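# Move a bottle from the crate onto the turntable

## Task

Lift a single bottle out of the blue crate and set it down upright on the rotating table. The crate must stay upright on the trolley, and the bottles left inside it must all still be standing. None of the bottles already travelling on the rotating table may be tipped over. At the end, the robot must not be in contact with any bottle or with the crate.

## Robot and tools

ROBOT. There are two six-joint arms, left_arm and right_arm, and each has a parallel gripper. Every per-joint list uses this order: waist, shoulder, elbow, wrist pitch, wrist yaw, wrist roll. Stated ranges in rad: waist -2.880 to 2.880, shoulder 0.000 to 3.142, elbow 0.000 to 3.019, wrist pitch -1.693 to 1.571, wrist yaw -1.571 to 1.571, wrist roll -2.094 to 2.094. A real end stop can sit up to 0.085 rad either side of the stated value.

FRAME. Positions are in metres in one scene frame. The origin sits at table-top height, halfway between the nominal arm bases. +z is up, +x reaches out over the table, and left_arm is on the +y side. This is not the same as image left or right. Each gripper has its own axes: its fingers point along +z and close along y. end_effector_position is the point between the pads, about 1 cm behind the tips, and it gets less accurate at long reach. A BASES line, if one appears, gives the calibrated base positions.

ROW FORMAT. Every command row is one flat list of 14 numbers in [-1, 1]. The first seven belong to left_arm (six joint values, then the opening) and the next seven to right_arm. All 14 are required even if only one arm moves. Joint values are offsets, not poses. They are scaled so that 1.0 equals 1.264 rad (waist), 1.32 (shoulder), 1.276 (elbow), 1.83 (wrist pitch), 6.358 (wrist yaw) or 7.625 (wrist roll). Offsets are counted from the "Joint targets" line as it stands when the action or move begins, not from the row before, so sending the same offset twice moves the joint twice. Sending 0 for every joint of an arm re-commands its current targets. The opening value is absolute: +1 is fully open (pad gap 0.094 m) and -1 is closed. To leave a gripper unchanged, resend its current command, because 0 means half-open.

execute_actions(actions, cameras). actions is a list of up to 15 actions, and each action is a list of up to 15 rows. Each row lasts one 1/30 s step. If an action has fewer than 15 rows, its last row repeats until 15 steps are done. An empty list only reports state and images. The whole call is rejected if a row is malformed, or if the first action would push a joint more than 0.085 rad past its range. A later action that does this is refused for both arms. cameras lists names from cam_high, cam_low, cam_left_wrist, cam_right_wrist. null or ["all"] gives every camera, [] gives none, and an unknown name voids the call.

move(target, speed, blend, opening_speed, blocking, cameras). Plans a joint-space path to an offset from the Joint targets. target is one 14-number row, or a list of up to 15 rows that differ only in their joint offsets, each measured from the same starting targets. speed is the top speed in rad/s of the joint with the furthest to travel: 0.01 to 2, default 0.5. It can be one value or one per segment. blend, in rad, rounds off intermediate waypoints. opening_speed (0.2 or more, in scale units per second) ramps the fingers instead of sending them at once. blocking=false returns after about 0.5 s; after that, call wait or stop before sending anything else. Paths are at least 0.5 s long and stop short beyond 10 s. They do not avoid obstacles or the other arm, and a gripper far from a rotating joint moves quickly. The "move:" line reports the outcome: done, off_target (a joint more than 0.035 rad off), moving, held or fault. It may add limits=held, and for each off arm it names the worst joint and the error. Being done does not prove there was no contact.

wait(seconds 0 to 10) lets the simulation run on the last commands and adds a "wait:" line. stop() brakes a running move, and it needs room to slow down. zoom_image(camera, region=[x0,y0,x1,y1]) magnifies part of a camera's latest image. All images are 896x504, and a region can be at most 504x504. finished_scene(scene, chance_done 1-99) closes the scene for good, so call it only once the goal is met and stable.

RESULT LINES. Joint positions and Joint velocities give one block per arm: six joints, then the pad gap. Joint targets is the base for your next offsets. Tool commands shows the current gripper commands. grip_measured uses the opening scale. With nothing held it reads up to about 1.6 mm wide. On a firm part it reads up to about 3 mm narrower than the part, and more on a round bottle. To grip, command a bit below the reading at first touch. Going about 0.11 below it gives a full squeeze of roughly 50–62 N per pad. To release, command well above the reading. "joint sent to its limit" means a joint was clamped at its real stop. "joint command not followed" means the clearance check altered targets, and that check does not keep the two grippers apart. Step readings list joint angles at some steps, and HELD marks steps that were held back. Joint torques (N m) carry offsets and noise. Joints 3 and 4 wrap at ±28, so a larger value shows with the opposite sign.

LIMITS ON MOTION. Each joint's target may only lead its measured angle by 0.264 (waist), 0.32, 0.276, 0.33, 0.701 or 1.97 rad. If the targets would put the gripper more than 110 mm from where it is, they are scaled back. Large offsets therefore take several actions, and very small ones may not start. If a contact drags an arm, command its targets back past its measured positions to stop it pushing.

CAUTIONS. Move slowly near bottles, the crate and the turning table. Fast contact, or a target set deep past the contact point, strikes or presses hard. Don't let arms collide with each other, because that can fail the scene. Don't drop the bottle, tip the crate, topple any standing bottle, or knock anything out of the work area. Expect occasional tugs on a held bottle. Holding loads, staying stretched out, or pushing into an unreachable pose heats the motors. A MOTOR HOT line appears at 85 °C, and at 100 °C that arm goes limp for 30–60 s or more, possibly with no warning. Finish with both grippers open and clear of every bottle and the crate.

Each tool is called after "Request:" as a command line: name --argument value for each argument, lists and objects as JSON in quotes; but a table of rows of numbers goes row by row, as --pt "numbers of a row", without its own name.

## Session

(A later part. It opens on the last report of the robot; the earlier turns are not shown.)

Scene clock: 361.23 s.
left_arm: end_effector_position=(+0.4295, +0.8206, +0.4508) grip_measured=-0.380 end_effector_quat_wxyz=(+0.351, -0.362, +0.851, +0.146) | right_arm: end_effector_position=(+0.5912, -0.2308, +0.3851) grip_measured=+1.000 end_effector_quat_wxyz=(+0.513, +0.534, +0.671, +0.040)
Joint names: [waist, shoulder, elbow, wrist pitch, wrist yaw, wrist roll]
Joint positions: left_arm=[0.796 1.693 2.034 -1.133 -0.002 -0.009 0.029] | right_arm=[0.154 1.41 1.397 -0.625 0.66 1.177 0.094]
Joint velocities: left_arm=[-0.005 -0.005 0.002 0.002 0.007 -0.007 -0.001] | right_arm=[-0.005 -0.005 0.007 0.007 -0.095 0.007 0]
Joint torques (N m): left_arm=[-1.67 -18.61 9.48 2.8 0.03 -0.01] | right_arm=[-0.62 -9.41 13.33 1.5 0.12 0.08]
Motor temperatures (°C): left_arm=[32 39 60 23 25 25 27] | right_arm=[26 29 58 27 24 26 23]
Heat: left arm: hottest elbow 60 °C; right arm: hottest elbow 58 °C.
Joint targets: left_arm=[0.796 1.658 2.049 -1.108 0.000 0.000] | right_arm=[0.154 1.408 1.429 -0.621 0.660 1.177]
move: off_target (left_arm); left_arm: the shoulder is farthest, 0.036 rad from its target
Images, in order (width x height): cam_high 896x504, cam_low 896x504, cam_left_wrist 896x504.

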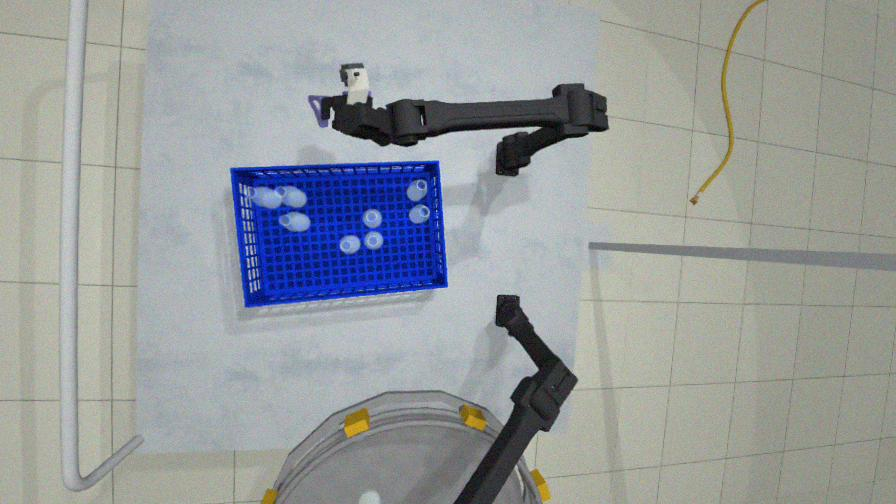

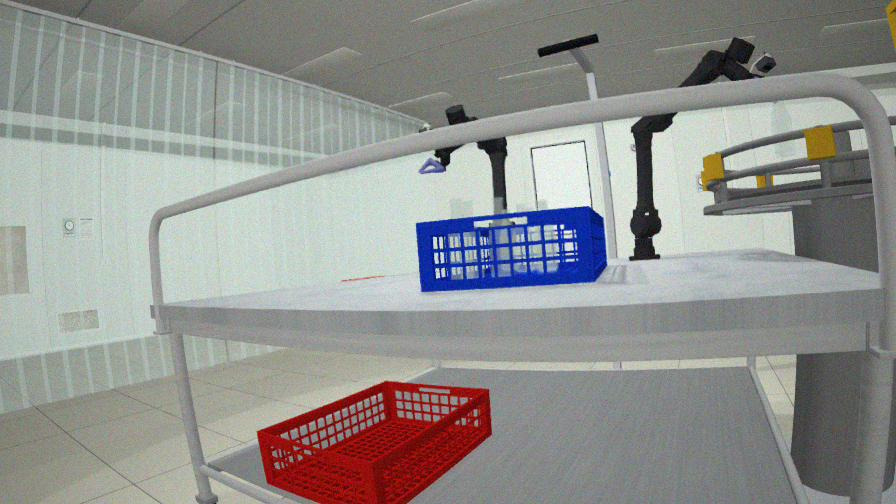

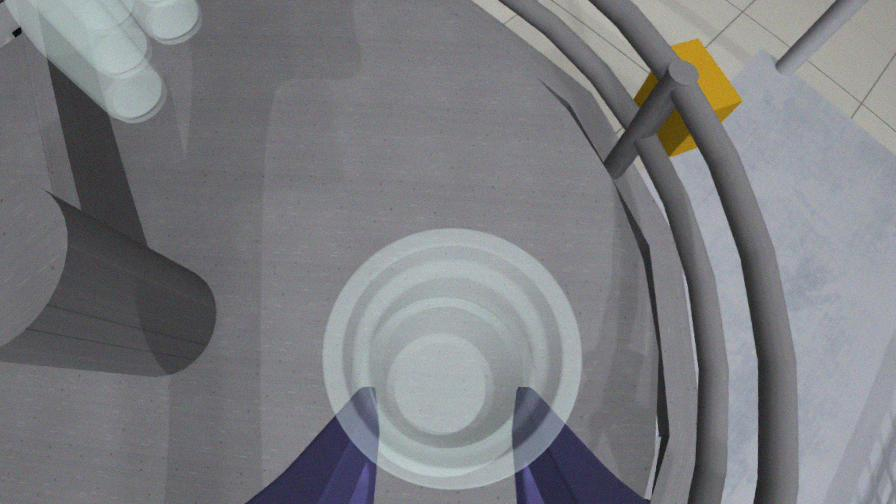

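Request:
move --target '[0, -0.0091, -0.0792, 0.0393, 0, 0, -0.6, 0, 0, 0, 0, 0, 0, 1]' --speed 0.2 --cameras '["cam_left_wrist"]'

Scene clock: 390.00 s.
left_arm: end_effector_position=(+0.4317, +0.8228, +0.4144) grip_measured=-0.380 end_effector_quat_wxyz=(+0.342, -0.363, +0.855, +0.142) | right_arm: end_effector_position=(+0.5912, -0.2308, +0.3851) grip_measured=+1.000 end_effector_quat_wxyz=(+0.513, +0.534, +0.671, +0.040)
Joint names: [waist, shoulder, elbow, wrist pitch, wrist yaw, wrist roll]
Joint positions: left_arm=[0.796 1.684 1.932 -1.061 -0.002 -0.009 0.029] | right_arm=[0.154 1.41 1.397 -0.625 0.66 1.177 0.094]
Joint velocities: left_arm=[0.005 -0.005 -0.017 -0.002 -0.022 0.051 0] | right_arm=[-0.005 0.005 0.002 -0.027 0.007 -0.007 0]
Joint torques (N m): left_arm=[-1.67 -19.02 9.89 2.7 0.04 -0.06] | right_arm=[-0.56 -9.35 13.34 1.51 0.12 0.08]
Motor temperatures (°C): left_arm=[32 38 59 23 25 25 28] | right_arm=[26 29 59 27 24 26 23]
Heat: left arm: hottest elbow 59 °C; right arm: hottest elbow 59 °C.
Joint targets: left_arm=[0.796 1.645 1.948 -1.036 0.000 0.000] | right_arm=[0.154 1.408 1.429 -0.621 0.660 1.177]
move: off_target (left_arm); left_arm: the shoulder is farthest, 0.038 rad from its target
Images, in order (width x height): cam_left_wrist 896x504.

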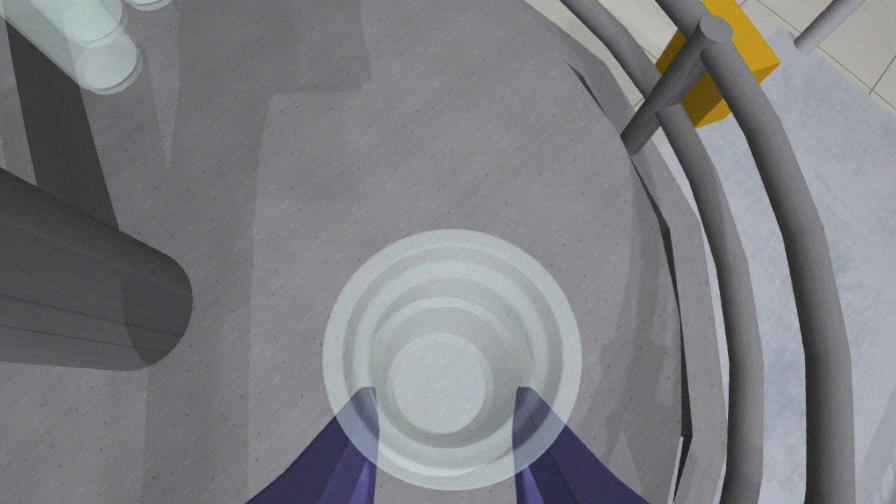

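Request:
execute_actions --actions '[[[0,-0.00003,-0.00017,0.00009,0,0,-0.6,0,0,0,0,0,0,1],[0,-0.00023,-0.00117,0.00065,0,0,-0.6,0,0,0,0,0,0,1],[0,-0.00066,-0.00342,0.00189,0,0,-0.6,0,0,0,0,0,0,1],[0,-0.00134,-0.00693,0.00384,0,0,-0.6,0,0,0,0,0,0,1],[0,-0.00222,-0.01144,0.00634,0,0,-0.6,0,0,0,0,0,0,1],[0,-0.0032,-0.0165,0.00915,0,0,-0.6,0,0,0,0,0,0,1],[0,-0.00418,-0.02156,0.01196,0,0,-0.6,0,0,0,0,0,0,1],[0,-0.00506,-0.02607,0.01446,0,0,-0.6,0,0,0,0,0,0,1],[0,-0.00574,-0.02958,0.01641,0,0,-0.6,0,0,0,0,0,0,1],[0,-0.00617,-0.03183,0.01765,0,0,-0.6,0,0,0,0,0,0,1],[0,-0.00637,-0.03283,0.01821,0,0,-0.6,0,0,0,0,0,0,1],[0,-0.0064,-0.033,0.0183,0,0,-0.6,0,0,0,0,0,0,1]],[[0,0,0,0,0,0,-0.6,0,0,0,0,0,0,1],[0,0,0,0,0,0,-0.6,0,0,0,0,0,0,1],[0,0,0,0,0,0,-0.6,0,0,0,0,0,0,1],[0,0,0,0,0,0,-0.6,0,0,0,0,0,0,1],[0,0,0,0,0,0,-0.6,0,0,0,0,0,0,1],[0,0,0,0,0,0,1,0,0,0,0,0,0,1]],[[0,0,0,0,0,0,1,0,0,0,0,0,0,1],[0,0,0,0,0,0,1,0,0,0,0,0,0,1],[0,-0.00006,0.00006,-0.00007,0,0,1,0,0,0,0,0,0,1],[0,-0.00046,0.00042,-0.00056,0,0,1,0,0,0,0,0,0,1],[0,-0.00145,0.00132,-0.00177,0,0,1,0,0,0,0,0,0,1],[0,-0.0032,0.00292,-0.00392,0,0,1,0,0,0,0,0,0,1],[0,-0.00582,0.00531,-0.00712,0,0,1,0,0,0,0,0,0,1],[0,-0.00934,0.00852,-0.01143,0,0,1,0,0,0,0,0,0,1],[0,-0.01373,0.01253,-0.01681,0,0,1,0,0,0,0,0,0,1],[0,-0.01893,0.01727,-0.02317,0,0,1,0,0,0,0,0,0,1],[0,-0.02482,0.02265,-0.03038,0,0,1,0,0,0,0,0,0,1],[0,-0.03127,0.02853,-0.03827,0,0,1,0,0,0,0,0,0,1],[0,-0.03809,0.03475,-0.04661,0,0,1,0,0,0,0,0,0,1],[0,-0.0451,0.04115,-0.0552,0,0,1,0,0,0,0,0,0,1],[0,-0.05211,0.04755,-0.06379,0,0,1,0,0,0,0,0,0,1]],[[0,-0.00682,0.00622,-0.00835,0,0,1,0,0,0,0,0,0,1],[0,-0.01326,0.0121,-0.01623,0,0,1,0,0,0,0,0,0,1],[0,-0.01915,0.01748,-0.02344,0,0,1,0,0,0,0,0,0,1],[0,-0.02435,0.02222,-0.02981,0,0,1,0,0,0,0,0,0,1],[0,-0.02875,0.02623,-0.03519,0,0,1,0,0,0,0,0,0,1],[0,-0.03227,0.02944,-0.03949,0,0,1,0,0,0,0,0,0,1],[0,-0.03488,0.03183,-0.0427,0,0,1,0,0,0,0,0,0,1],[0,-0.03664,0.03343,-0.04484,0,0,1,0,0,0,0,0,0,1],[0,-0.03763,0.03433,-0.04605,0,0,1,0,0,0,0,0,0,1],[0,-0.03802,0.03469,-0.04654,0,0,1,0,0,0,0,0,0,1],[0,-0.03809,0.03475,-0.04661,0,0,1,0,0,0,0,0,0,1]]]' --cameras '["cam_left_wrist", "cam_high"]'

Scene clock: 428.20 s.
left_arm: end_effector_position=(+0.3744, +0.7645, +0.5192) grip_measured=+0.998 end_effector_quat_wxyz=(+0.375, -0.357, +0.841, +0.156) | right_arm: end_effector_position=(+0.5912, -0.2308, +0.3851) grip_measured=+1.000 end_effector_quat_wxyz=(+0.513, +0.534, +0.671, +0.040)
Joint names: [waist, shoulder, elbow, wrist pitch, wrist yaw, wrist roll]
Joint positions: left_arm=[0.796 1.507 1.972 -1.199 -0.002 -0.009 0.094] | right_arm=[0.154 1.41 1.397 -0.625 0.66 1.177 0.094]
Joint velocities: left_arm=[-0.024 -0.015 -0.017 0.002 -0.037 0.066 0.001] | right_arm=[0.005 -0.005 0.007 0.007 -0.125 -0.007 0]
Joint torques (N m): left_arm=[-1.61 -12.16 10.97 1.43 0.03 -0.02] | right_arm=[-0.56 -9.41 13.33 1.48 0.13 0.08]
Motor temperatures (°C): left_arm=[32 39 56 23 25 25 28] | right_arm=[25 29 59 27 24 26 23]
Heat: left arm: hottest elbow 56 °C; right arm: hottest elbow 59 °C.
Joint targets: left_arm=[0.796 1.518 2.011 -1.204 0.000 0.000] | right_arm=[0.154 1.408 1.429 -0.621 0.660 1.177]
Step readings (joint positions of left_arm | right_arm):
0: [0.796 1.684 1.932 -1.061 -0.002 -0.009] | [0.154 1.410 1.397 -0.625 0.660 1.177]
1: [0.796 1.684 1.932 -1.061 -0.002 -0.009] | [0.154 1.410 1.397 -0.625 0.660 1.177]
2: [0.796 1.684 1.932 -1.061 -0.002 -0.009] | [0.154 1.410 1.397 -0.625 0.660 1.177]
4: [0.796 1.684 1.932 -1.060 -0.002 -0.009] | [0.154 1.410 1.397 -0.625 0.660 1.177]
8: [0.796 1.681 1.924 -1.051 -0.002 -0.009] | [0.154 1.410 1.397 -0.625 0.660 1.177]
15: [0.796 1.674 1.896 -1.032 -0.002 -0.009] | [0.154 1.410 1.397 -0.625 0.660 1.177]
16: [0.796 1.674 1.894 -1.031 -0.002 -0.009] | [0.154 1.410 1.397 -0.625 0.660 1.177]
17: [0.796 1.674 1.893 -1.030 -0.002 -0.009] | [0.154 1.410 1.397 -0.625 0.660 1.177]
19: [0.796 1.674 1.891 -1.029 -0.002 -0.009] | [0.154 1.410 1.397 -0.625 0.660 1.177]
23: [0.796 1.673 1.891 -1.023 -0.002 -0.009] | [0.154 1.410 1.397 -0.625 0.660 1.177]
30: [0.796 1.652 1.891 -1.017 -0.002 -0.009] | [0.154 1.410 1.397 -0.625 0.660 1.177]
31: [0.796 1.649 1.891 -1.016 -0.002 -0.009] | [0.154 1.410 1.397 -0.625 0.660 1.177]
32: [0.796 1.647 1.891 -1.016 -0.002 -0.009] | [0.154 1.410 1.397 -0.625 0.660 1.177]
34: [0.796 1.646 1.891 -1.016 -0.002 -0.009] | [0.154 1.410 1.397 -0.625 0.660 1.177]
38: [0.796 1.645 1.891 -1.016 -0.002 -0.009] | [0.154 1.410 1.397 -0.625 0.660 1.177]
45: [0.796 1.634 1.891 -1.053 -0.002 -0.009] | [0.154 1.410 1.397 -0.625 0.660 1.177]
46: [0.796 1.629 1.891 -1.065 -0.002 -0.009] | [0.154 1.410 1.397 -0.625 0.660 1.177]
47: [0.796 1.622 1.891 -1.080 -0.002 -0.009] | [0.154 1.410 1.397 -0.625 0.660 1.177]
49: [0.796 1.608 1.896 -1.107 -0.002 -0.009] | [0.154 1.410 1.397 -0.625 0.660 1.177]
53: [0.796 1.572 1.925 -1.158 -0.002 -0.009] | [0.154 1.410 1.397 -0.625 0.660 1.177]
60: [0.796 1.511 1.967 -1.192 -0.002 -0.009] | [0.154 1.410 1.397 -0.625 0.660 1.177]
Images, in order (width x height): cam_high 896x504, cam_left_wrist 896x504.

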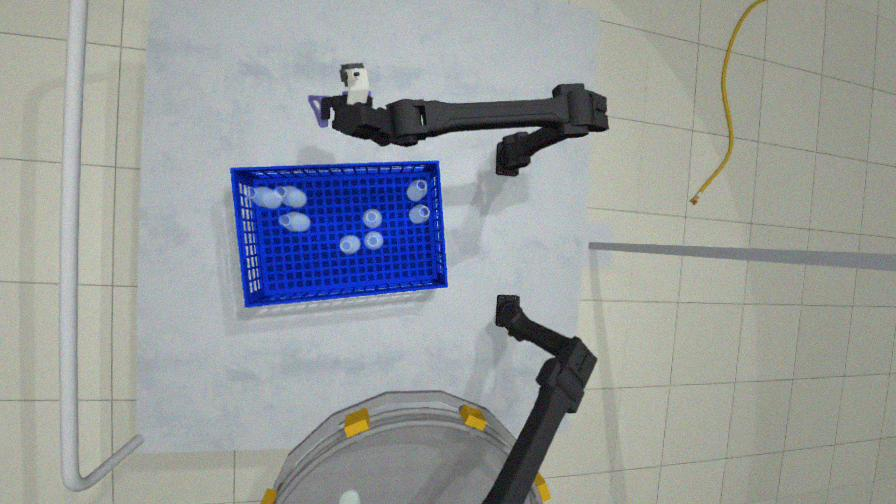

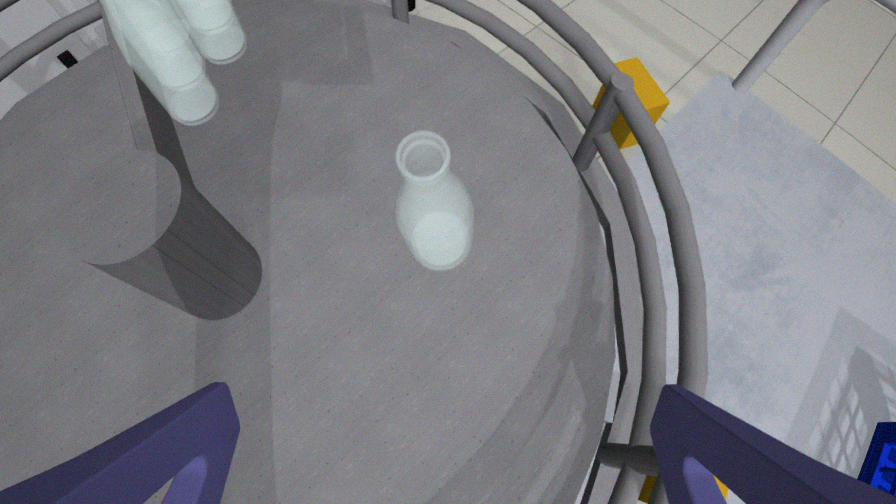

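Request:
execute_actions --actions '[]' --cameras '["cam_left_wrist"]'

Scene clock: 431.10 s.
left_arm: end_effector_position=(+0.3744, +0.7645, +0.5192) grip_measured=+0.998 end_effector_quat_wxyz=(+0.375, -0.357, +0.841, +0.156) | right_arm: end_effector_position=(+0.5912, -0.2308, +0.3851) grip_measured=+1.000 end_effector_quat_wxyz=(+0.513, +0.534, +0.671, +0.040)
Joint names: [waist, shoulder, elbow, wrist pitch, wrist yaw, wrist roll]
Joint positions: left_arm=[0.796 1.507 1.972 -1.199 -0.002 -0.009 0.094] | right_arm=[0.154 1.41 1.397 -0.625 0.66 1.177 0.094]
Joint velocities: left_arm=[0.005 -0.005 -0.007 -0.012 -0.066 -0.022 0] | right_arm=[-0.024 -0.005 0.022 -0.007 -0.007 -0.037 0]
Joint torques (N m): left_arm=[-1.67 -12.1 10.88 1.5 0.04 -0.04] | right_arm=[-0.62 -9.41 13.34 1.51 0.12 0.08]
Motor temperatures (°C): left_arm=[31 39 56 23 25 25 28] | right_arm=[25 29 60 27 24 26 23]
Heat: left arm: hottest elbow 56 °C; right arm: hottest elbow 60 °C.
Joint targets: left_arm=[0.796 1.518 2.011 -1.204 0.000 0.000] | right_arm=[0.154 1.408 1.429 -0.621 0.660 1.177]
Tool commands: left_gripper/opening=+1.0 right_gripper/opening=+1.0
Images, in order (width x height): cam_left_wrist 896x504.

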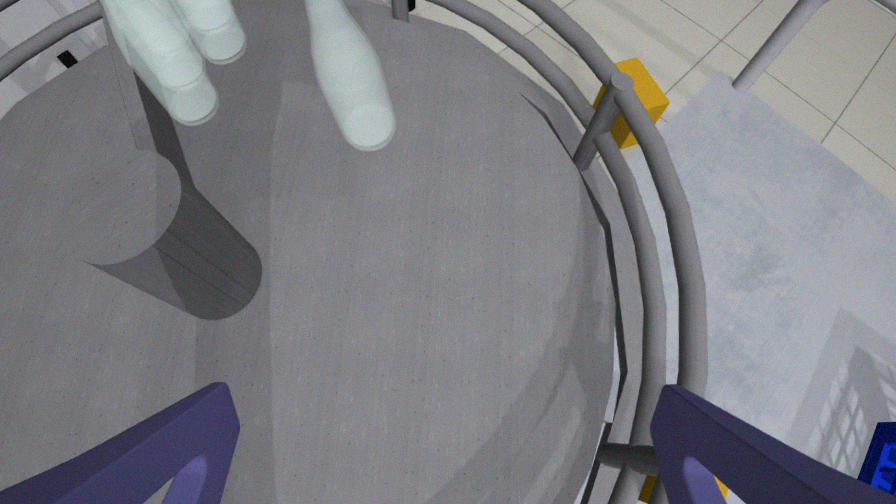

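Request:
wait --seconds 3 --cameras '["cam_left_wrist"]'

Scene clock: 435.30 s.
left_arm: end_effector_position=(+0.3744, +0.7645, +0.5192) grip_measured=+0.998 end_effector_quat_wxyz=(+0.375, -0.357, +0.841, +0.156) | right_arm: end_effector_position=(+0.5912, -0.2308, +0.3851) grip_measured=+1.000 end_effector_quat_wxyz=(+0.513, +0.534, +0.671, +0.040)
Joint names: [waist, shoulder, elbow, wrist pitch, wrist yaw, wrist roll]
Joint positions: left_arm=[0.796 1.507 1.972 -1.199 -0.002 -0.009 0.094] | right_arm=[0.154 1.41 1.397 -0.625 0.66 1.177 0.094]
Joint velocities: left_arm=[-0.005 -0.005 -0.007 -0.002 -0.022 0.007 0] | right_arm=[-0.005 -0.005 0.012 0.007 -0.037 -0.022 0]
Joint torques (N m): left_arm=[-1.79 -11.99 10.93 1.59 0.05 -0.03] | right_arm=[-0.56 -9.47 13.33 1.5 0.12 0.08]
Motor temperatures (°C): left_arm=[31 39 57 23 25 25 27] | right_arm=[25 29 60 27 24 26 23]
Heat: left arm: hottest elbow 57 °C; right arm: hottest elbow 60 °C.
Joint targets: left_arm=[0.796 1.518 2.011 -1.204 0.000 0.000] | right_arm=[0.154 1.408 1.429 -0.621 0.660 1.177]
Tool commands: left_gripper/opening=+1.0 right_gripper/opening=+1.0
wait: 3.00 s; at rest from the start
Images, in order (width x height): cam_left_wrist 896x504.

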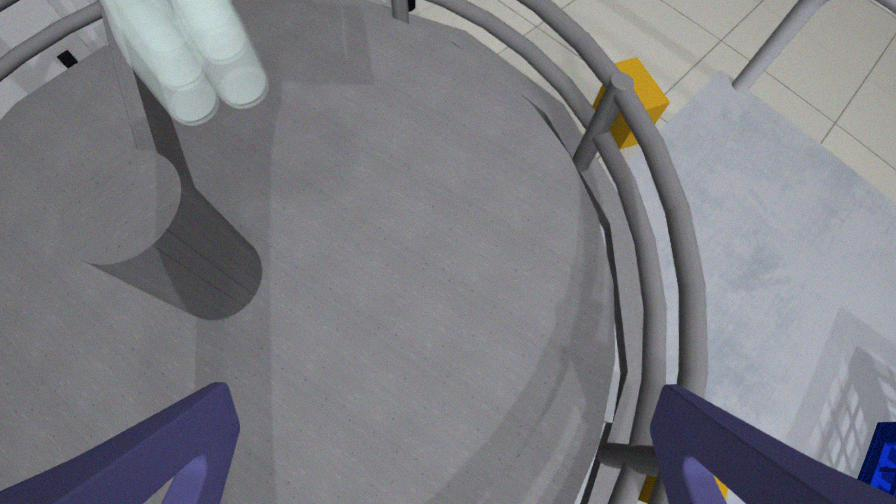

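Request:
finished_scene --scene 2 --chance_done 93

The scene is finished: the task was done.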